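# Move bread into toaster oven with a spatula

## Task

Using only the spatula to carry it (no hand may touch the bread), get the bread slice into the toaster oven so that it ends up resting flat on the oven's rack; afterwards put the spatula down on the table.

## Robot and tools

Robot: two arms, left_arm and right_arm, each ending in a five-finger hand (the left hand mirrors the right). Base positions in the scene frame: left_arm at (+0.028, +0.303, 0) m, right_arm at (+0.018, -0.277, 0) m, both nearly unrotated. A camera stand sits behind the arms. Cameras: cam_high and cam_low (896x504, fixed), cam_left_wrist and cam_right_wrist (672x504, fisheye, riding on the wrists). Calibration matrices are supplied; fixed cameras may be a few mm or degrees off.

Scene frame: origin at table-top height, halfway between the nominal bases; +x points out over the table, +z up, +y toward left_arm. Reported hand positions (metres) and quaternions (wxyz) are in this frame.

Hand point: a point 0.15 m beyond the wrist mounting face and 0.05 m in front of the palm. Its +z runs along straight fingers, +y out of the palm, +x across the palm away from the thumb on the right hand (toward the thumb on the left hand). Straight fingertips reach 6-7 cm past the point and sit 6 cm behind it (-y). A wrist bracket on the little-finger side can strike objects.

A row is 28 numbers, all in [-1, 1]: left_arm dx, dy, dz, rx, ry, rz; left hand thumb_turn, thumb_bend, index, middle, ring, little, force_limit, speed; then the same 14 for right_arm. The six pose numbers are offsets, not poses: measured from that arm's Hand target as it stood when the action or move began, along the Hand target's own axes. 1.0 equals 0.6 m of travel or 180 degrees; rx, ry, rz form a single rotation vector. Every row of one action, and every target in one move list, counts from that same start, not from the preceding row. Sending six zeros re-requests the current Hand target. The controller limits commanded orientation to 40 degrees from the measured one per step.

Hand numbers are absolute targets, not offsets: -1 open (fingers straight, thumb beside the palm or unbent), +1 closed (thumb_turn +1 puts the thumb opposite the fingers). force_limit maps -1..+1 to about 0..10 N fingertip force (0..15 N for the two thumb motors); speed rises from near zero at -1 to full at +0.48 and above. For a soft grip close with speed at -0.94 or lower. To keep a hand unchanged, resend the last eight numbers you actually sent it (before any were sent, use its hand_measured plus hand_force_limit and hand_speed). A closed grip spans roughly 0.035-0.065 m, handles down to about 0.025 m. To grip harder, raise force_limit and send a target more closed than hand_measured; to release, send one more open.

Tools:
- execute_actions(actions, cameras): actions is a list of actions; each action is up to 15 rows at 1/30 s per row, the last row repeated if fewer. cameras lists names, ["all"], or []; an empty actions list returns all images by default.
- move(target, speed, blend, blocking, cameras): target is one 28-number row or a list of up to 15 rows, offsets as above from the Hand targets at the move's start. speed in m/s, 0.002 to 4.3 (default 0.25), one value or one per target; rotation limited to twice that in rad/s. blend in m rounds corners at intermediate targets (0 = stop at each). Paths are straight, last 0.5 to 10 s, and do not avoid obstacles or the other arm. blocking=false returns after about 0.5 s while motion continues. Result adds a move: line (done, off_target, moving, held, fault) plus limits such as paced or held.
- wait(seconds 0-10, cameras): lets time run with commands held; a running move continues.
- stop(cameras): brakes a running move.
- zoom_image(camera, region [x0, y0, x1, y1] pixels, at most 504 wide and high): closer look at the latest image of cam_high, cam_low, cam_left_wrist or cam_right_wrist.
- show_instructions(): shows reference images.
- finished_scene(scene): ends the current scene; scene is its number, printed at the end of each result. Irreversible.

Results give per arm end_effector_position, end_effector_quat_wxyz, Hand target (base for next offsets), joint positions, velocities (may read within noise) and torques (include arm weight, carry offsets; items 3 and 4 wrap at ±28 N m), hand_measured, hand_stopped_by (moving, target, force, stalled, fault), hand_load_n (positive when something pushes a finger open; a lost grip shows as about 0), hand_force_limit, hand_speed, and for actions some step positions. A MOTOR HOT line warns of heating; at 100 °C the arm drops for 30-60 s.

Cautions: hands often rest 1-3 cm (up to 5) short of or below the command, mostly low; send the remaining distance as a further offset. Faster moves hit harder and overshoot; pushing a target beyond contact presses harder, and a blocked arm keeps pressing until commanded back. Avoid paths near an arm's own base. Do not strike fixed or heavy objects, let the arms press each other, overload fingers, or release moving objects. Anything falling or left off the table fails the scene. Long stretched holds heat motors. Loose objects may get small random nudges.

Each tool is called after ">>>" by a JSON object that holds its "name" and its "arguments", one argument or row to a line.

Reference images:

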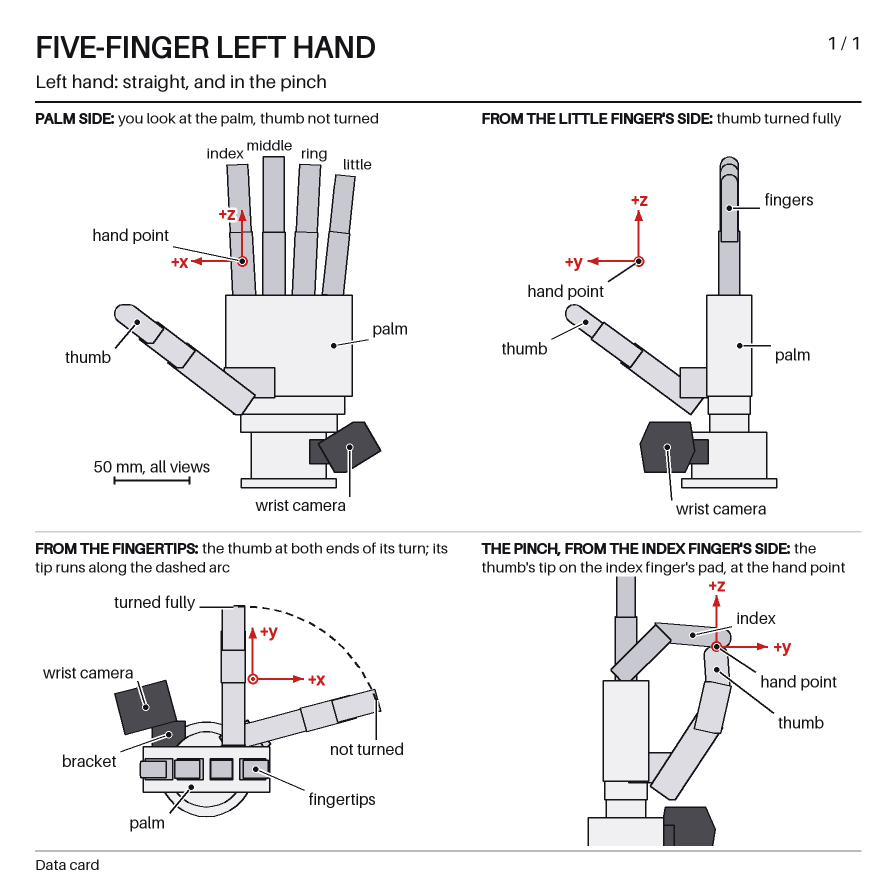

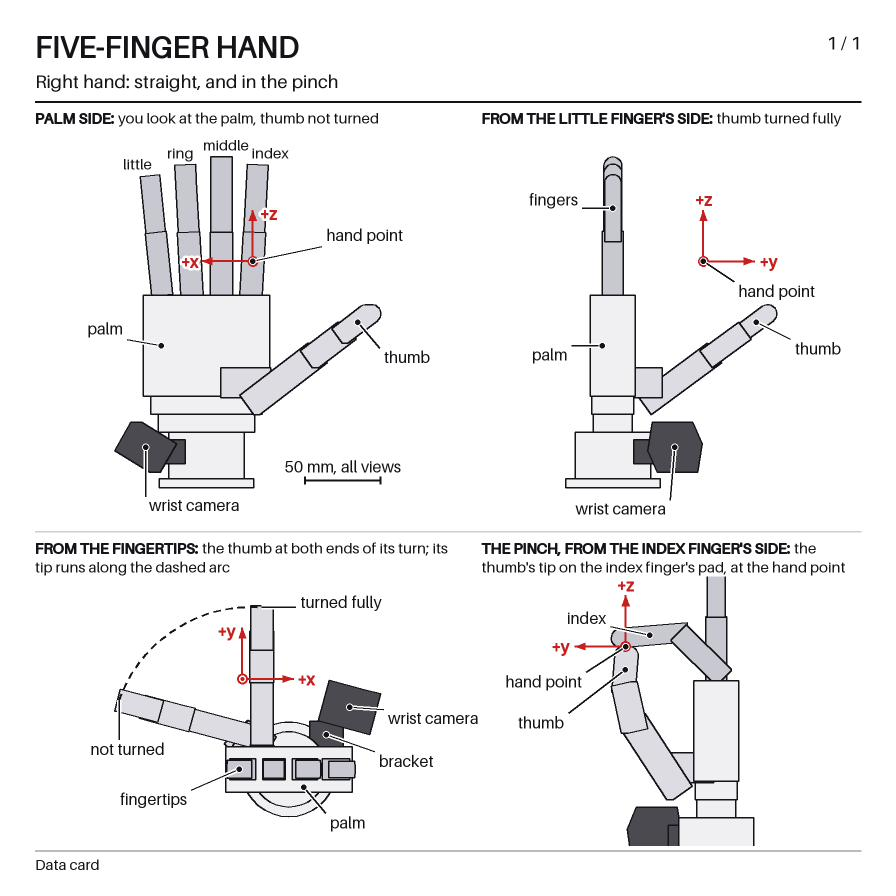

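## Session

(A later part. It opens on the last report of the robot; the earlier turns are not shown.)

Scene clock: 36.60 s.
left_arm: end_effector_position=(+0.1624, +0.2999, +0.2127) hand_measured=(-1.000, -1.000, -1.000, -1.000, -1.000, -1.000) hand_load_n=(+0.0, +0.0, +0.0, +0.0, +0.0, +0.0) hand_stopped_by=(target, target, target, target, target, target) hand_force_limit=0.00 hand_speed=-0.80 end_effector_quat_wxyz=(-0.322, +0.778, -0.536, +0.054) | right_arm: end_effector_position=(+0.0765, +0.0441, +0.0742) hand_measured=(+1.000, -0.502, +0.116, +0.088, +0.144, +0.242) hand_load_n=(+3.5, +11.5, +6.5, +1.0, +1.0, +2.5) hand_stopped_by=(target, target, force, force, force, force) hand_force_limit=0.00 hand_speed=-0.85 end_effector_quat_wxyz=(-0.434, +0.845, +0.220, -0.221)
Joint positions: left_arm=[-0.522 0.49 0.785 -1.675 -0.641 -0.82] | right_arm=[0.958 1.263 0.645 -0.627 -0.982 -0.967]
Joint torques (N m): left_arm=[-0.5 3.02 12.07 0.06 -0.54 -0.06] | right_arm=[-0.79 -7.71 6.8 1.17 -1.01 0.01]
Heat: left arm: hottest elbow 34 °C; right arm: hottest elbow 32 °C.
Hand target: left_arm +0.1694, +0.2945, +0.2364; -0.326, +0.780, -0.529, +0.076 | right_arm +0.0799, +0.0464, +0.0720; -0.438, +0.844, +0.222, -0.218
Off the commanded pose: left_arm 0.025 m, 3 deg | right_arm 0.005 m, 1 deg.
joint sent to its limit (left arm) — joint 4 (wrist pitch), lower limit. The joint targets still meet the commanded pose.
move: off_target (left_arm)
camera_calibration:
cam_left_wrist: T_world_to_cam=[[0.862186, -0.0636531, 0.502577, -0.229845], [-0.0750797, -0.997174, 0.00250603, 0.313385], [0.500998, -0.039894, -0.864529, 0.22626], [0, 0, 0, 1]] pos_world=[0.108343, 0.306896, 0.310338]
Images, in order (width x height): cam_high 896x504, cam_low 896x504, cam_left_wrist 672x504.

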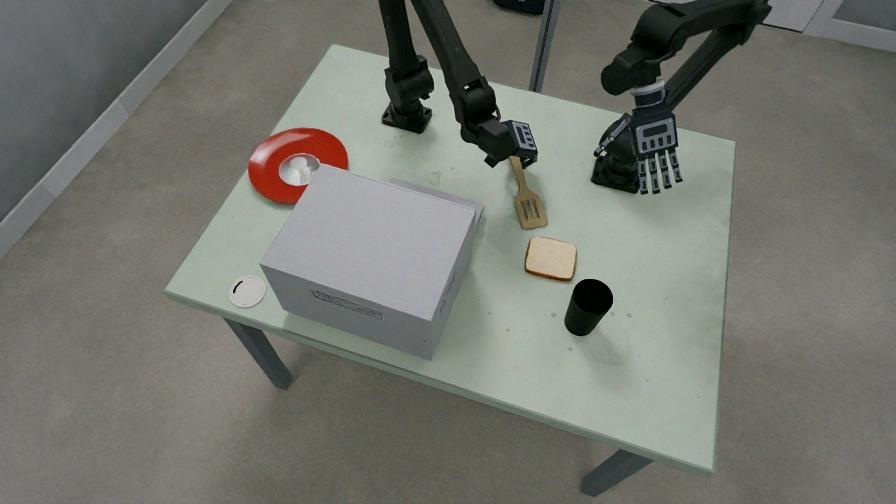

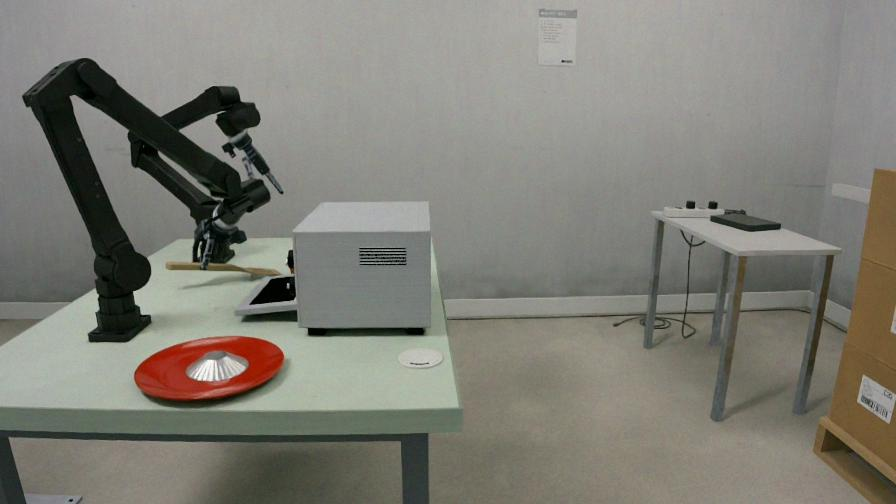

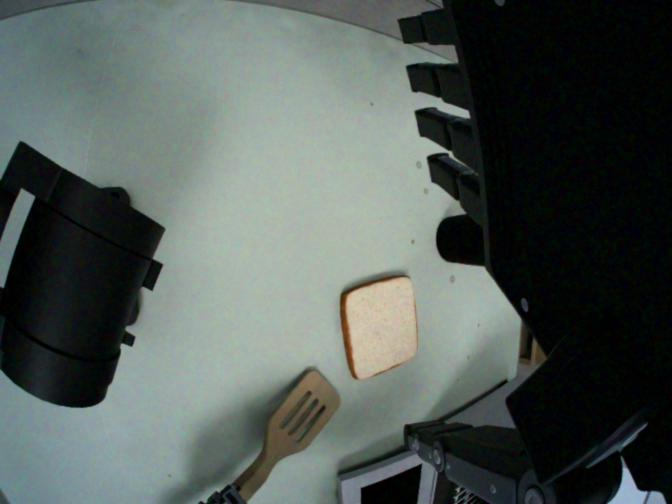

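>>> {"name": "move", "arguments": {
  "target": [0,0,0,0,0,0,-1,-1,-1,-1,-1,-1,0,-0.8,0.0997,-0.0092,-0.0057,0,0,0,1,-0.5,0.5,0.5,0.5,0.5,0.0,-0.85],
  "cameras": ["cam_high","cam_left_wrist"],
  "speed": 0.08
}}

>>> {"name": "zoom_image", "arguments": {
  "camera": "cam_high",
  "region": [480, 140, 640, 340]
}}

>>> {"name": "zoom_image", "arguments": {
  "camera": "cam_left_wrist",
  "region": [220, 220, 460, 460]
}}

Scene clock: 39.00 s.
left_arm: end_effector_position=(+0.1624, +0.2999, +0.2127) hand_measured=(-1.000, -1.000, -1.000, -1.000, -1.000, -1.000) hand_load_n=(+0.0, +0.0, +0.0, +0.0, +0.0, +0.0) hand_stopped_by=(target, target, target, target, target, target) hand_force_limit=0.00 hand_speed=-0.80 end_effector_quat_wxyz=(-0.322, +0.778, -0.536, +0.054) | right_arm: end_effector_position=(+0.1192, +0.0717, +0.0624) hand_measured=(+1.000, -0.502, +0.116, +0.088, +0.144, +0.242) hand_load_n=(+4.0, +11.0, +7.0, +1.5, +0.0, +2.5) hand_stopped_by=(target, target, force, force, force, force) hand_force_limit=0.00 hand_speed=-0.85 end_effector_quat_wxyz=(-0.434, +0.845, +0.222, -0.221)
Joint positions: left_arm=[-0.522 0.49 0.785 -1.675 -0.641 -0.82] | right_arm=[0.907 1.428 0.767 -0.66 -0.998 -1.061]
Joint torques (N m): left_arm=[-1.2 2.96 12.08 0.14 -0.59 -0.08] | right_arm=[-0.97 -9.52 9.26 0.1 -1 0.05]
Heat: left arm: hottest elbow 35 °C; right arm: hottest elbow 32 °C.
Hand target: left_arm +0.1694, +0.2945, +0.2364; -0.326, +0.780, -0.529, +0.076 | right_arm +0.1291, +0.0809, +0.0680; -0.438, +0.843, +0.222, -0.218
Off the commanded pose: left_arm 0.025 m, 3 deg | right_arm 0.015 m, 1 deg.
joint sent to its limit (left arm) — joint 4 (wrist pitch), lower limit. The joint targets still meet the commanded pose.
move: off_target (left_arm, right_arm)
camera_calibration:
cam_left_wrist: T_world_to_cam=[[0.862186, -0.0636531, 0.502577, -0.229845], [-0.0750797, -0.997174, 0.00250603, 0.313385], [0.500998, -0.039894, -0.864529, 0.22626], [0, 0, 0, 1]] pos_world=[0.108343, 0.306896, 0.310338]
Images, in order (width x height): cam_high 896x504, cam_left_wrist 672x504.

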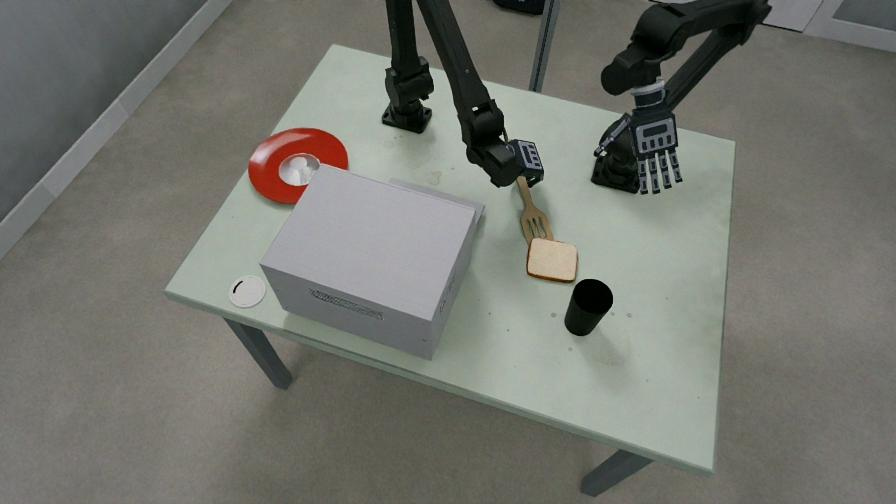

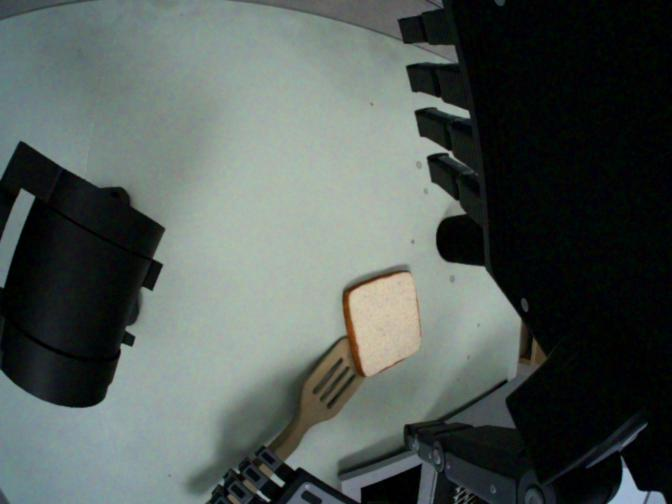

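Scaled by 2.520.

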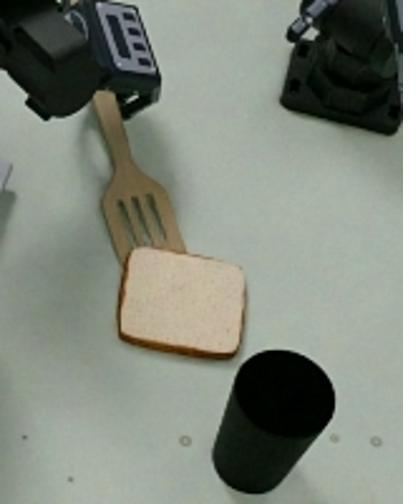

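Scaled by 2.100 from the camera's 672x504 image, which has a finer 960x720 frame.

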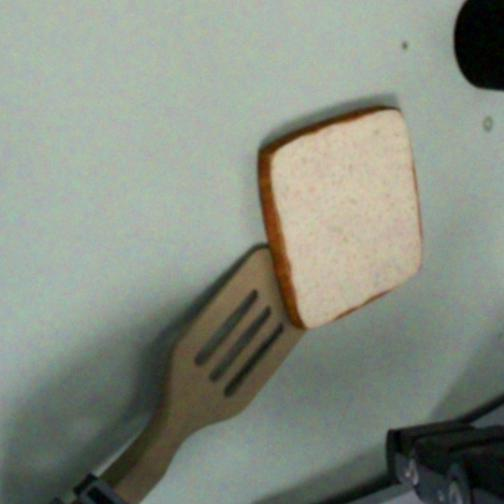

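>>> {"name": "move", "arguments": {
  "target": [0,0,0,0,0,0,-1,-1,-1,-1,-1,-1,0,-0.8,0.0997,-0.014,-0.0091,0,0,0,1,-0.5,0.5,0.5,0.5,0.5,0.0,-0.85],
  "cameras": ["cam_high","cam_left_wrist"],
  "speed": 0.1
}}

>>> {"name": "zoom_image", "arguments": {
  "camera": "cam_high",
  "region": [480, 140, 640, 340]
}}

>>> {"name": "zoom_image", "arguments": {
  "camera": "cam_left_wrist",
  "region": [240, 200, 480, 440]
}}

Scene clock: 41.23 s.
left_arm: end_effector_position=(+0.1624, +0.2999, +0.2127) hand_measured=(-1.000, -1.000, -1.000, -1.000, -1.000, -1.000) hand_load_n=(+0.0, +0.0, +0.0, +0.0, +0.0, +0.0) hand_stopped_by=(target, target, target, target, target, target) hand_force_limit=0.00 hand_speed=-0.80 end_effector_quat_wxyz=(-0.322, +0.778, -0.536, +0.054) | right_arm: end_effector_position=(+0.1685, +0.1072, +0.0636) hand_measured=(+1.000, -0.502, +0.116, +0.088, +0.144, +0.242) hand_load_n=(+4.0, +11.0, +7.5, +1.5, +0.0, +2.5) hand_stopped_by=(target, target, force, force, force, force) hand_force_limit=0.00 hand_speed=-0.85 end_effector_quat_wxyz=(-0.435, +0.844, +0.222, -0.221)
Joint positions: left_arm=[-0.522 0.49 0.785 -1.675 -0.641 -0.82] | right_arm=[0.869 1.576 0.943 -0.744 -1.006 -1.131]
Joint torques (N m): left_arm=[-1.08 3.19 12.15 0.09 -0.61 -0.06] | right_arm=[-0.91 -11.87 9.31 -0.01 -1.01 0.07]
Heat: left arm: hottest elbow 35 °C; right arm: hottest elbow 33 °C.
Hand target: left_arm +0.1694, +0.2945, +0.2364; -0.326, +0.780, -0.529, +0.076 | right_arm +0.1787, +0.1155, +0.0675; -0.438, +0.844, +0.222, -0.218
Off the commanded pose: left_arm 0.025 m, 3 deg | right_arm 0.014 m, 0 deg.
joint sent to its limit (left arm) — joint 4 (wrist pitch), lower limit. The joint targets still meet the commanded pose.
move: off_target (left_arm, right_arm)
camera_calibration:
cam_left_wrist: T_world_to_cam=[[0.862186, -0.0636531, 0.502577, -0.229845], [-0.0750797, -0.997174, 0.00250603, 0.313385], [0.500998, -0.039894, -0.864529, 0.22626], [0, 0, 0, 1]] pos_world=[0.108343, 0.306896, 0.310338]
Images, in order (width x height): cam_high 896x504, cam_left_wrist 672x504.

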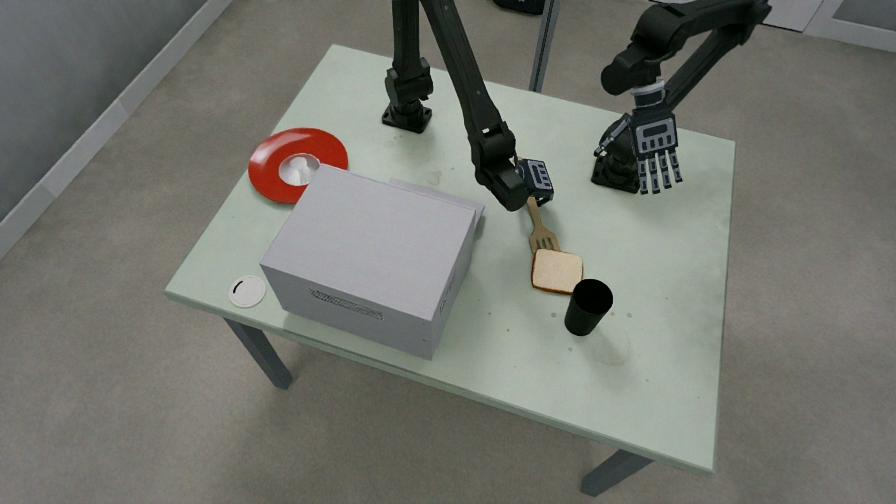

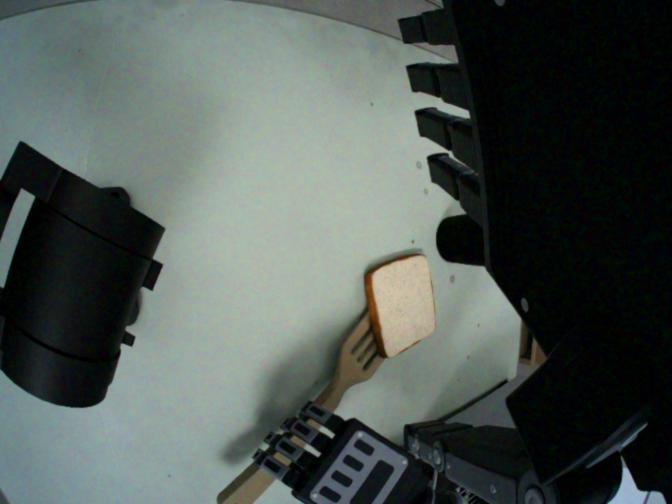

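Scaled by 2.520.

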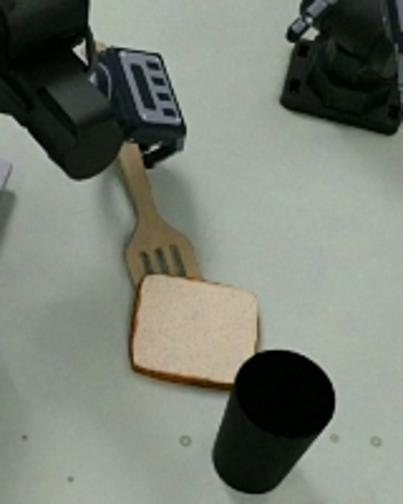

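Scaled by 2.100 from the camera's 672x504 image, which has a finer 960x720 frame.

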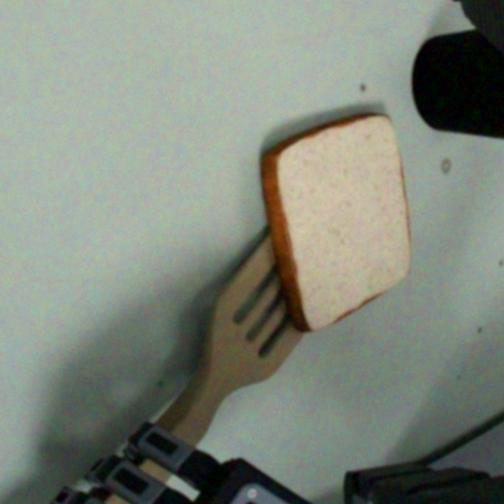

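>>> {"name": "move", "arguments": {
  "target": [0,0,0,0,0,0,-1,-1,-1,-1,-1,-1,0,-0.8,0.0997,-0.014,-0.0091,0,0,0,1,-0.5,0.5,0.5,0.5,0.5,0.0,-0.85],
  "cameras": ["cam_high","cam_left_wrist"],
  "speed": 0.1
}}

>>> {"name": "zoom_image", "arguments": {
  "camera": "cam_high",
  "region": [480, 140, 640, 340]
}}

>>> {"name": "zoom_image", "arguments": {
  "camera": "cam_left_wrist",
  "region": [240, 200, 480, 440]
}}

Scene clock: 43.63 s.
left_arm: end_effector_position=(+0.1624, +0.2999, +0.2127) hand_measured=(-1.000, -1.000, -1.000, -1.000, -1.000, -1.000) hand_load_n=(+0.0, +0.0, +0.0, +0.0, +0.0, +0.0) hand_stopped_by=(target, target, target, target, target, target) hand_force_limit=0.00 hand_speed=-0.80 end_effector_quat_wxyz=(-0.322, +0.778, -0.536, +0.054) | right_arm: end_effector_position=(+0.2180, +0.1427, +0.0650) hand_measured=(+1.000, -0.502, +0.116, +0.088, +0.144, +0.242) hand_load_n=(+4.0, +11.5, +7.5, +1.5, +0.0, +2.0) hand_stopped_by=(target, target, force, force, force, force) hand_force_limit=0.00 hand_speed=-0.85 end_effector_quat_wxyz=(-0.435, +0.844, +0.223, -0.220)
Joint positions: left_arm=[-0.522 0.49 0.785 -1.675 -0.641 -0.82] | right_arm=[0.84 1.715 1.13 -0.836 -1.011 -1.184]
Joint torques (N m): left_arm=[-0.73 3.31 12.16 0.03 -0.55 -0.03] | right_arm=[-0.79 -14.27 9.52 -0.06 -1.01 0.05]
Heat: left arm: hottest elbow 35 °C; right arm: hottest elbow 33 °C.
Hand target: left_arm +0.1694, +0.2945, +0.2364; -0.326, +0.780, -0.529, +0.076 | right_arm +0.2286, +0.1503, +0.0670; -0.438, +0.844, +0.222, -0.218
Off the commanded pose: left_arm 0.025 m, 3 deg | right_arm 0.013 m, 0 deg.
joint sent to its limit (left arm) — joint 4 (wrist pitch), lower limit. The joint targets still meet the commanded pose.
move: off_target (left_arm, right_arm)
camera_calibration:
cam_left_wrist: T_world_to_cam=[[0.862186, -0.0636531, 0.502577, -0.229845], [-0.0750797, -0.997174, 0.00250603, 0.313385], [0.500998, -0.039894, -0.864529, 0.22626], [0, 0, 0, 1]] pos_world=[0.108343, 0.306896, 0.310338]
Images, in order (width x height): cam_high 896x504, cam_left_wrist 672x504.

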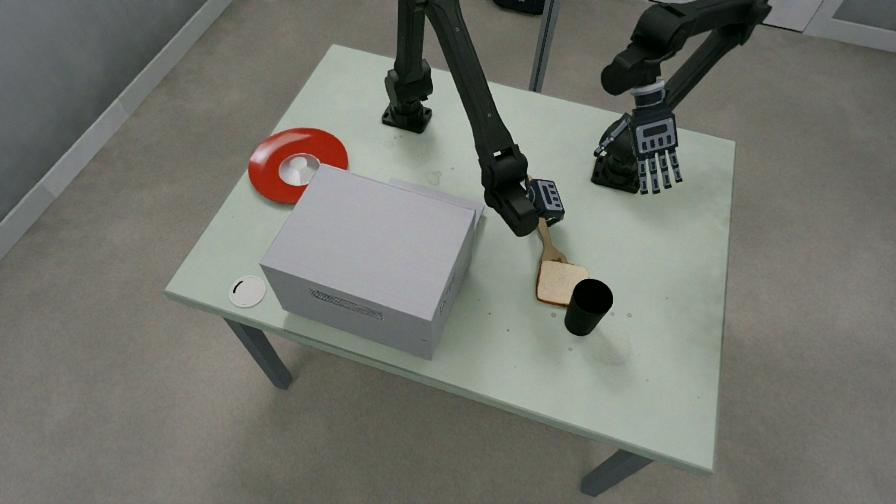

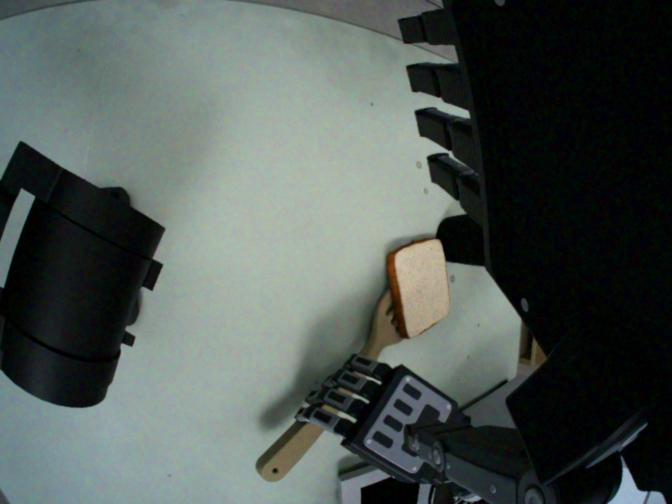

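Scaled by 2.520.

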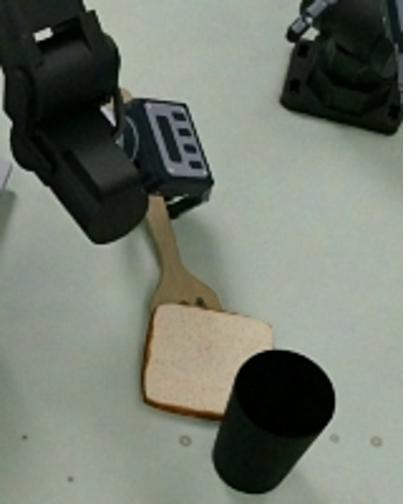

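Scaled by 2.100 from the camera's 672x504 image, which has a finer 960x720 frame.

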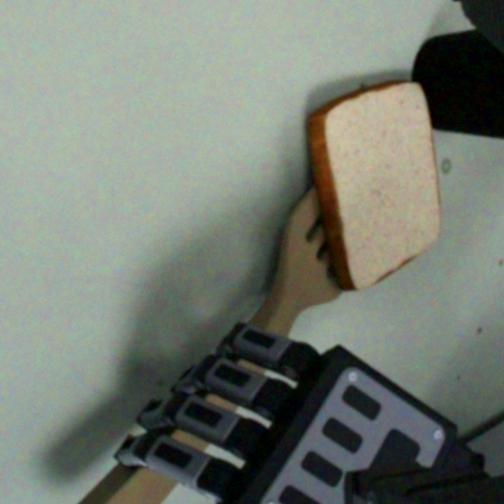

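>>> {"name": "move", "arguments": {
  "target": [0,0,0,0,0,0,-1,-1,-1,-1,-1,-1,0,-0.8,0.0575,-0.005,-0.011,0,0,0,1,-0.5,0.5,0.5,0.5,0.5,0.0,-0.85],
  "cameras": ["cam_high","cam_left_wrist"],
  "speed": 0.1
}}

>>> {"name": "zoom_image", "arguments": {
  "camera": "cam_high",
  "region": [480, 140, 640, 340]
}}

>>> {"name": "zoom_image", "arguments": {
  "camera": "cam_left_wrist",
  "region": [240, 180, 480, 420]
}}

Scene clock: 45.57 s.
left_arm: end_effector_position=(+0.1624, +0.2999, +0.2127) hand_measured=(-1.000, -1.000, -1.000, -1.000, -1.000, -1.000) hand_load_n=(+0.0, +0.0, +0.0, +0.0, +0.0, +0.0) hand_stopped_by=(target, target, target, target, target, target) hand_force_limit=0.00 hand_speed=-0.80 end_effector_quat_wxyz=(-0.322, +0.778, -0.536, +0.054) | right_arm: end_effector_position=(+0.2487, +0.1600, +0.0658) hand_measured=(+1.000, -0.502, +0.116, +0.088, +0.144, +0.242) hand_load_n=(+4.0, +11.0, +7.5, +1.5, +0.0, +2.0) hand_stopped_by=(target, target, force, force, force, force) hand_force_limit=0.00 hand_speed=-0.85 end_effector_quat_wxyz=(-0.435, +0.844, +0.223, -0.220)
Joint positions: left_arm=[-0.522 0.49 0.785 -1.675 -0.641 -0.82] | right_arm=[0.819 1.794 1.247 -0.906 -1.014 -1.224]
Joint torques (N m): left_arm=[-1.26 2.61 12.15 0.14 -0.6 -0.04] | right_arm=[-0.91 -15.56 9.72 -0.06 -1 0.07]
Heat: left arm: hottest elbow 35 °C; right arm: hottest elbow 33 °C.
Hand target: left_arm +0.1694, +0.2945, +0.2364; -0.326, +0.780, -0.529, +0.076 | right_arm +0.2595, +0.1670, +0.0668; -0.438, +0.844, +0.222, -0.218
Off the commanded pose: left_arm 0.025 m, 3 deg | right_arm 0.013 m, 0 deg.
joint sent to its limit (left arm) — joint 4 (wrist pitch), lower limit. The joint targets still meet the commanded pose.
move: off_target (left_arm, right_arm)
camera_calibration:
cam_left_wrist: T_world_to_cam=[[0.862186, -0.0636531, 0.502577, -0.229845], [-0.0750797, -0.997174, 0.00250603, 0.313385], [0.500998, -0.039894, -0.864529, 0.22626], [0, 0, 0, 1]] pos_world=[0.108343, 0.306896, 0.310338]
Images, in order (width x height): cam_high 896x504, cam_left_wrist 672x504.

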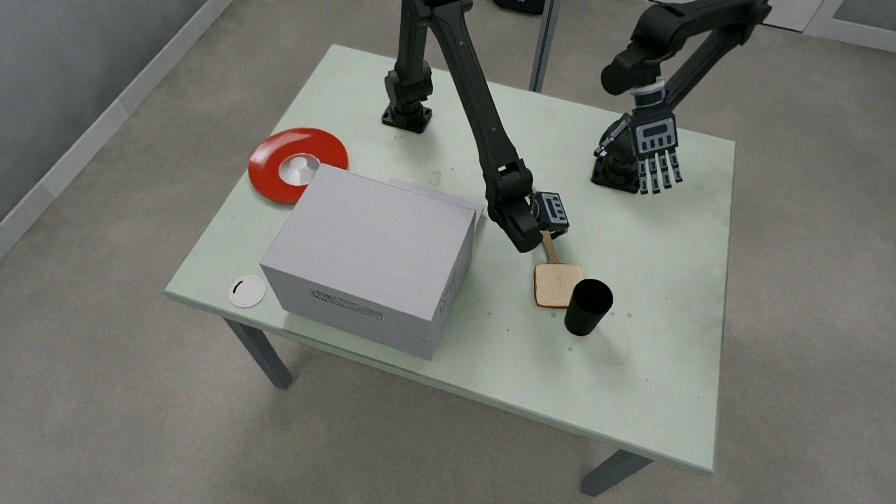

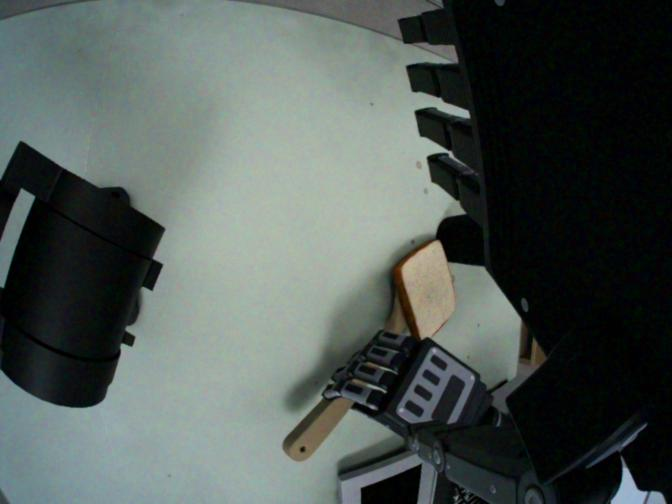

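Scaled by 2.520.

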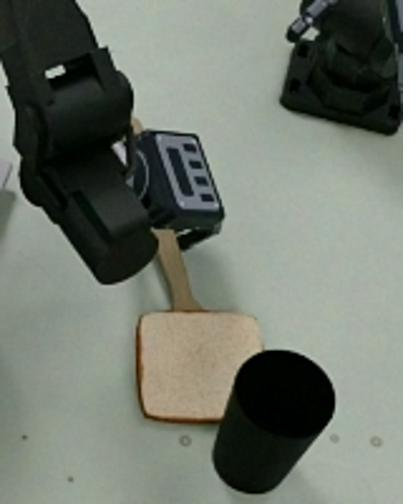

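Scaled by 2.100 from the camera's 672x504 image, which has a finer 960x720 frame.

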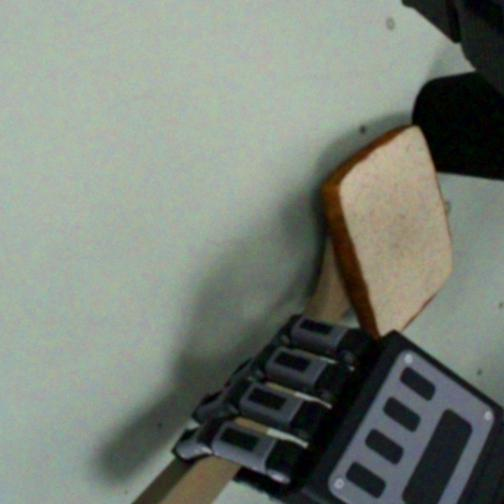

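>>> {"name": "move", "arguments": {
  "target": [0,0,0,0,0,0,-1,-1,-1,-1,-1,-1,0,-0.8,-0.0331,-0.0596,-0.0373,0,0.0294,-0.0471,1,-0.5,0.5,0.5,0.5,0.5,0.0,-0.85],
  "cameras": ["cam_high","cam_low","cam_left_wrist","cam_right_wrist"],
  "speed": 0.06
}}

>>> {"name": "zoom_image", "arguments": {
  "camera": "cam_high",
  "region": [480, 140, 640, 340]
}}

>>> {"name": "zoom_image", "arguments": {
  "camera": "cam_left_wrist",
  "region": [240, 180, 480, 420]
}}

Scene clock: 50.97 s.
left_arm: end_effector_position=(+0.1624, +0.2999, +0.2127) hand_measured=(-1.000, -1.000, -1.000, -1.000, -1.000, -1.000) hand_load_n=(+0.0, +0.0, +0.0, +0.0, +0.0, +0.0) hand_stopped_by=(target, target, target, target, target, target) hand_force_limit=0.00 hand_speed=-0.80 end_effector_quat_wxyz=(-0.322, +0.778, -0.536, +0.054) | right_arm: end_effector_position=(+0.2493, +0.1555, +0.1054) hand_measured=(+1.000, -0.502, +0.116, +0.088, +0.144, +0.242) hand_load_n=(+1.5, +11.0, +6.0, +1.5, +3.5, +0.5) hand_stopped_by=(target, target, force, force, force, force) hand_force_limit=0.00 hand_speed=-0.85 end_effector_quat_wxyz=(-0.457, +0.837, +0.256, -0.156)
Joint positions: left_arm=[-0.522 0.49 0.785 -1.675 -0.641 -0.82] | right_arm=[0.82 1.652 1.184 -0.834 -0.985 -1.219]
Joint torques (N m): left_arm=[-0.38 3.02 12.15 0.13 -0.55 -0.06] | right_arm=[0.09 -17.03 7.46 1.07 -0.74 0.12]
Heat: left arm: hottest elbow 36 °C; right arm: hottest elbow 33 °C.
Hand target: left_arm +0.1694, +0.2945, +0.2364; -0.326, +0.780, -0.529, +0.076 | right_arm +0.2496, +0.1600, +0.1119; -0.462, +0.834, +0.263, -0.146
Off the commanded pose: left_arm 0.025 m, 3 deg | right_arm 0.008 m, 2 deg.
joint sent to its limit (left arm) — joint 4 (wrist pitch), lower limit. The joint targets still meet the commanded pose.
move: off_target (left_arm)
camera_calibration:
cam_left_wrist: T_world_to_cam=[[0.862186, -0.0636531, 0.502577, -0.229845], [-0.0750797, -0.997174, 0.00250603, 0.313385], [0.500998, -0.039894, -0.864529, 0.22626], [0, 0, 0, 1]] pos_world=[0.108343, 0.306896, 0.310338]
cam_right_wrist: T_world_to_cam=[[0.501261, -0.269678, -0.822199, 0.00601156], [-0.344243, -0.933913, 0.0964495, 0.217389], [-0.793873, 0.23469, -0.560969, 0.337927], [0, 0, 0, 1]] pos_world=[0.340092, 0.125335, 0.173542]

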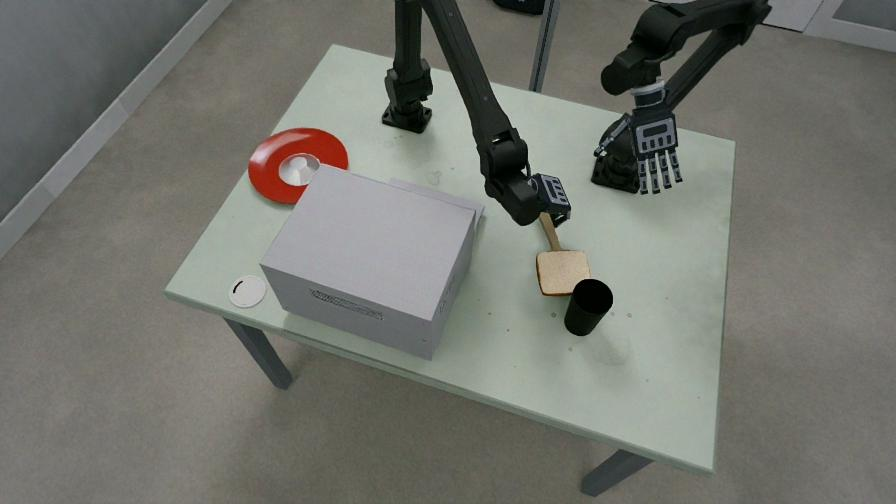

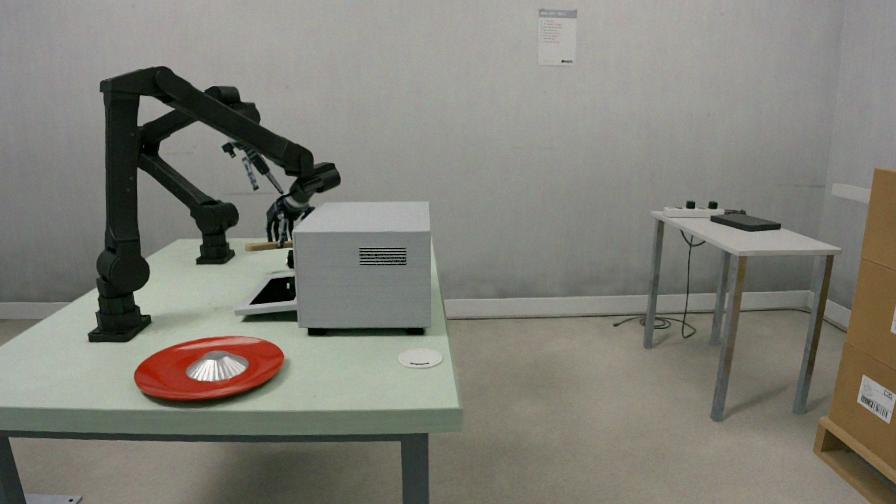

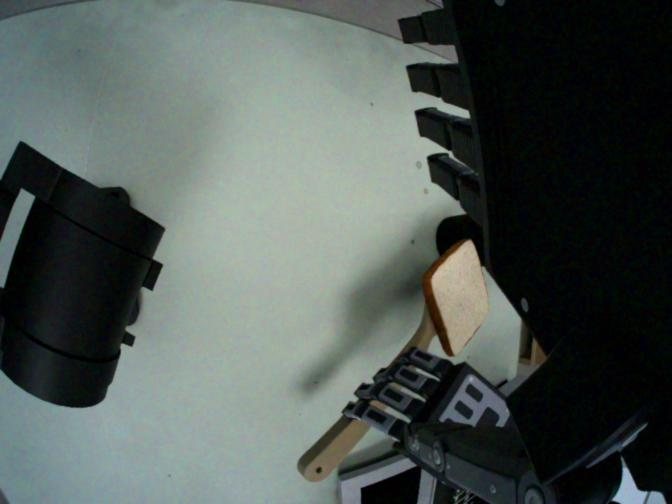

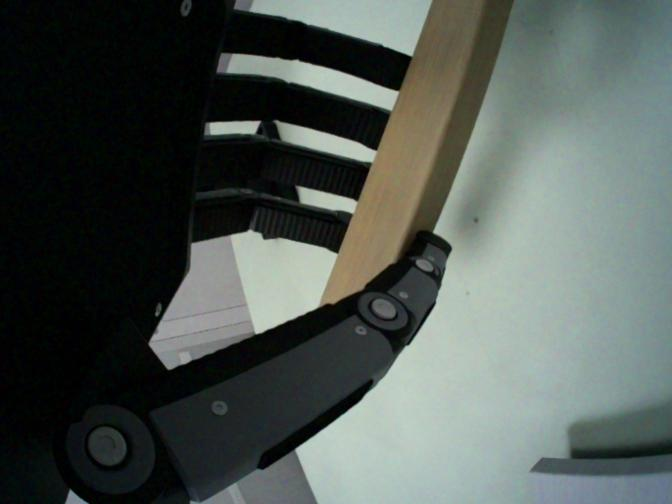

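Scaled by 2.520.

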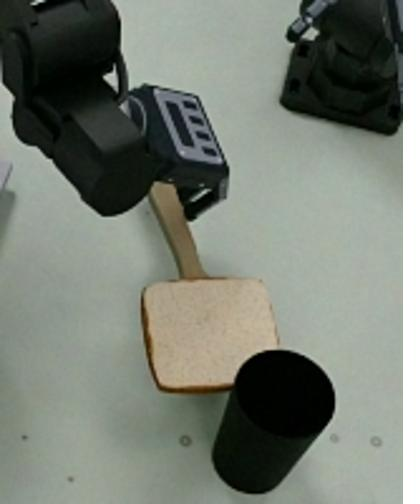

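Scaled by 2.100 from the camera's 672x504 image, which has a finer 960x720 frame.

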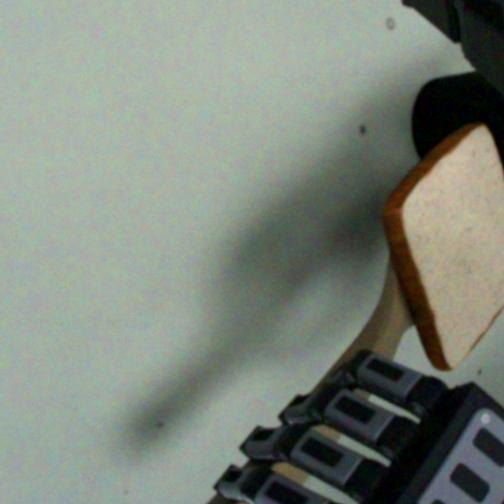

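>>> {"name": "move", "arguments": {
  "target": [
    [0,0,0,0,0,0,-1,-1,-1,-1,-1,-1,0,-0.8,-0.1822,-0.0645,-0.0387,0,0,0,1,-0.5,0.5,0.5,0.5,0.5,0.0,-0.85],
    [0,0,0,0,0,0,-1,-1,-1,-1,-1,-1,0,-0.8,-0.3475,-0.0032,-0.1398,0,0.2214,0.1384,1,-0.5,0.5,0.5,0.5,0.5,0.0,-0.85]
  ],
  "cameras": [],
  "speed": 0.11,
  "blend": 0.02
}}

>>> {"name": "move", "arguments": {
  "target": [0.161,-0.0237,-0.234,-0.0274,0.2539,-0.0304,-1,-1,-1,-1,-1,-1,0,-0.8,0,0,0,0,0,0,1,-0.5,0.5,0.5,0.5,0.5,0.0,-0.85],
  "cameras": ["cam_high","cam_low","cam_left_wrist"],
  "speed": 0.2
}}

Scene clock: 60.03 s.
left_arm: end_effector_position=(+0.1624, +0.2999, +0.2127) hand_measured=(-1.000, -1.000, -1.000, -1.000, -1.000, -1.000) hand_load_n=(-0.5, +0.0, +0.0, +0.0, +0.0, +0.0) hand_stopped_by=(target, target, target, target, target, target) hand_force_limit=0.00 hand_speed=-0.80 end_effector_quat_wxyz=(-0.322, +0.778, -0.536, +0.054) | right_arm: end_effector_position=(+0.1216, -0.0167, +0.1554) hand_measured=(+1.000, -0.502, +0.116, +0.088, +0.144, +0.242) hand_load_n=(+2.0, +11.0, +6.0, +1.5, +3.0, +0.0) hand_stopped_by=(target, target, force, force, force, force) hand_force_limit=0.00 hand_speed=-0.85 end_effector_quat_wxyz=(-0.481, +0.871, -0.092, +0.051)
Joint positions: left_arm=[-0.522 0.49 0.785 -1.675 -0.641 -0.82] | right_arm=[0.89 0.5 0.451 -0.571 -0.41 -0.277]
Joint torques (N m): left_arm=[-0.44 2.73 12.07 0.23 -0.58 -0.07] | right_arm=[0.26 -1.85 9.42 1.16 -0.13 0.12]
Heat: left arm: hottest elbow 37 °C; right arm: hottest elbow 33 °C.
Hand target: left_arm +0.1694, +0.2945, +0.2364; -0.326, +0.780, -0.529, +0.076 | right_arm +0.1191, -0.0171, +0.1580; -0.482, +0.870, -0.091, +0.050
Off the commanded pose: left_arm 0.025 m, 3 deg | right_arm 0.004 m, 0 deg.
joint sent to its limit (left arm) — joint 4 (wrist pitch), lower limit. The joint targets still meet the commanded pose.
move: off_target (left_arm)
No camera images: "cameras" was empty.

Scene clock: 62.73 s.
left_arm: end_effector_position=(+0.1547, +0.1572, +0.3012) hand_measured=(-1.000, -1.000, -1.000, -1.000, -1.000, -1.000) hand_load_n=(+0.0, +0.0, +0.0, +0.0, +0.0, +0.0) hand_stopped_by=(target, target, target, target, target, target) hand_force_limit=0.00 hand_speed=-0.80 end_effector_quat_wxyz=(-0.057, +0.736, -0.588, +0.330) | right_arm: end_effector_position=(+0.1215, -0.0167, +0.1555) hand_measured=(+1.000, -0.502, +0.116, +0.088, +0.144, +0.242) hand_load_n=(+1.5, +11.0, +6.0, +1.5, +3.0, +0.5) hand_stopped_by=(target, target, force, force, force, force) hand_force_limit=0.00 hand_speed=-0.85 end_effector_quat_wxyz=(-0.481, +0.871, -0.092, +0.050)
Joint positions: left_arm=[-0.55 0.392 0.903 -1.398 -0.028 -0.76] | right_arm=[0.89 0.5 0.451 -0.571 -0.41 -0.277]
Joint torques (N m): left_arm=[-0.44 2.43 11.86 1.89 -0.05 -0.09] | right_arm=[0.26 -1.73 9.43 1.18 -0.13 0.14]
Heat: left arm: hottest elbow 37 °C; right arm: hottest elbow 34 °C.
Hand target: left_arm +0.1568, +0.1532, +0.3320; -0.058, +0.726, -0.580, +0.366 | right_arm +0.1191, -0.0171, +0.1580; -0.482, +0.870, -0.091, +0.050
Off the commanded pose: left_arm 0.031 m, 4 deg | right_arm 0.004 m, 0 deg.
move: off_target (left_arm)
camera_calibration:
cam_left_wrist: T_world_to_cam=[[0.78882, 0.0473525, 0.612798, -0.316041], [-0.416618, -0.691829, 0.589748, -0.00176334], [0.451877, -0.720507, -0.526, 0.313504], [0, 0, 0, 1]] pos_world=[0.106899, 0.239627, 0.359612]
Images, in order (width x height): cam_high 896x504, cam_low 896x504, cam_left_wrist 672x504.

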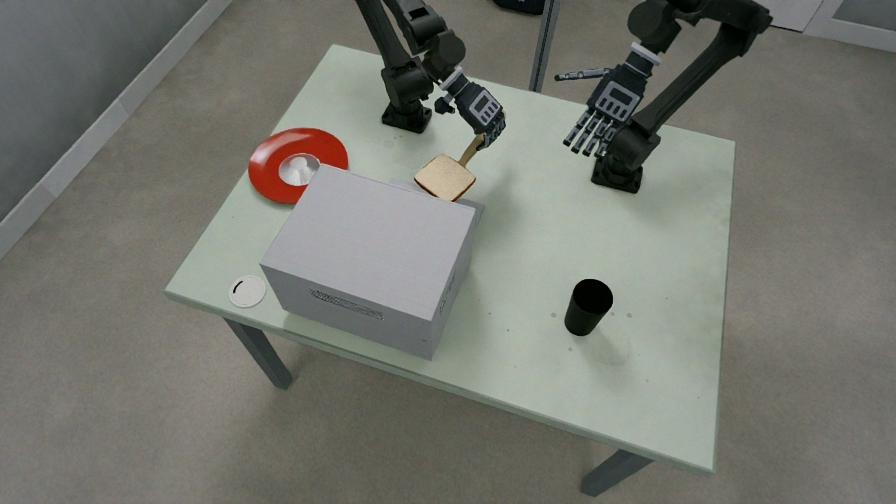

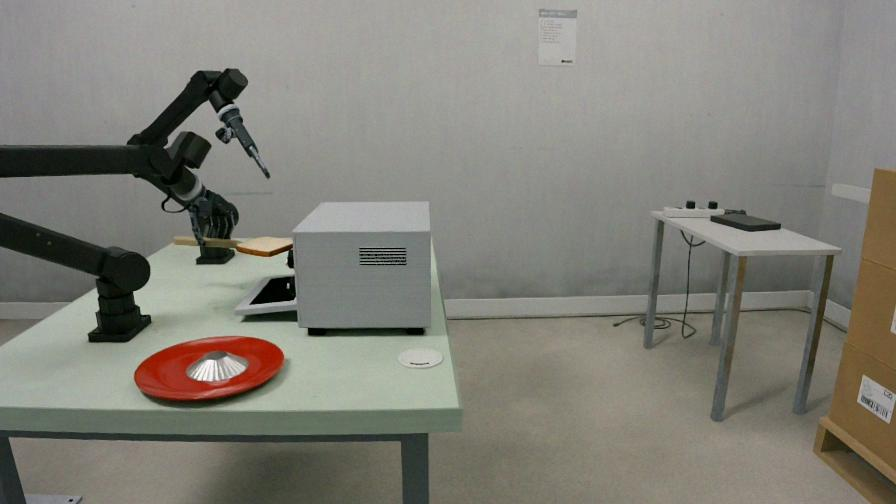

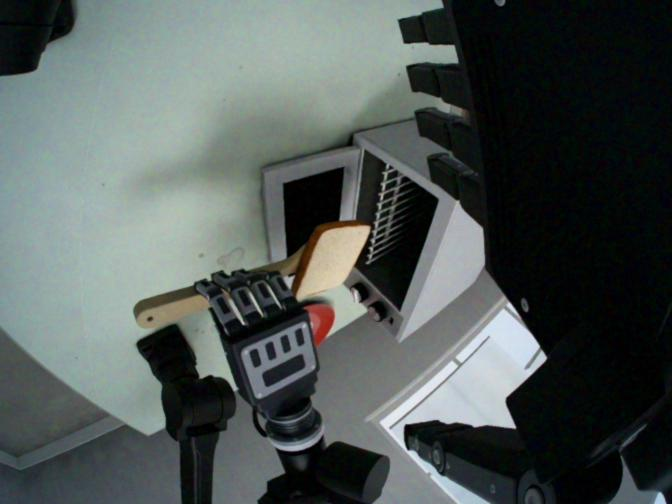

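>>> {"name": "zoom_image", "arguments": {
  "camera": "cam_left_wrist",
  "region": [200, 120, 480, 360]
}}

>>> {"name": "zoom_image", "arguments": {
  "camera": "cam_low",
  "region": [150, 190, 320, 330]
}}

>>> {"name": "zoom_image", "arguments": {
  "camera": "cam_high",
  "region": [400, 70, 540, 220]
}}

Scaled by 1.800 from the camera's 672x504 image, which has a finer 960x720 frame.

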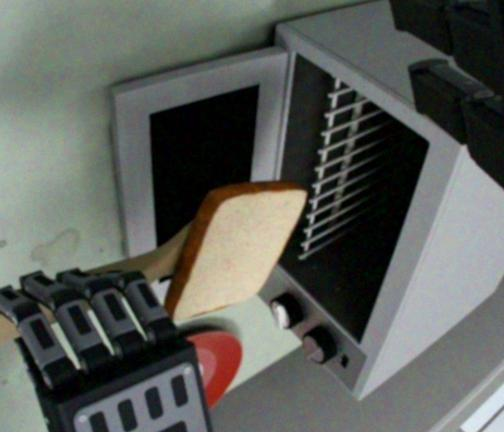

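Scaled by 2.965.

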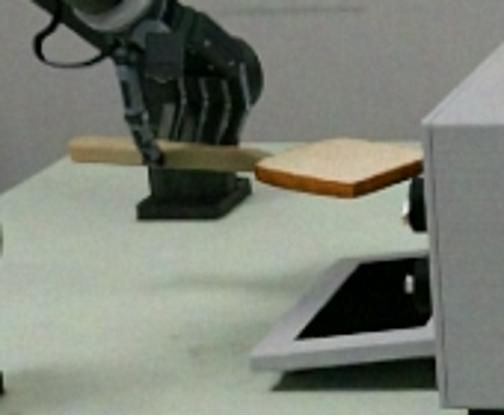

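Scaled by 3.360.

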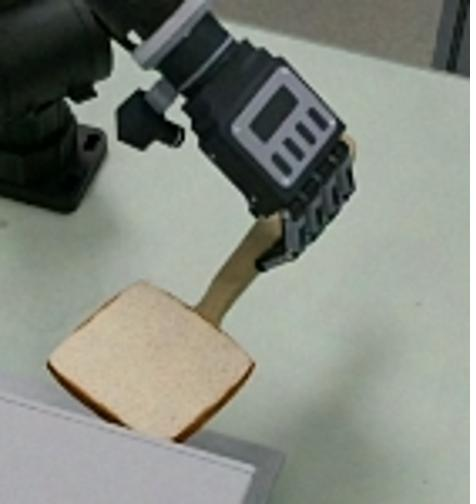

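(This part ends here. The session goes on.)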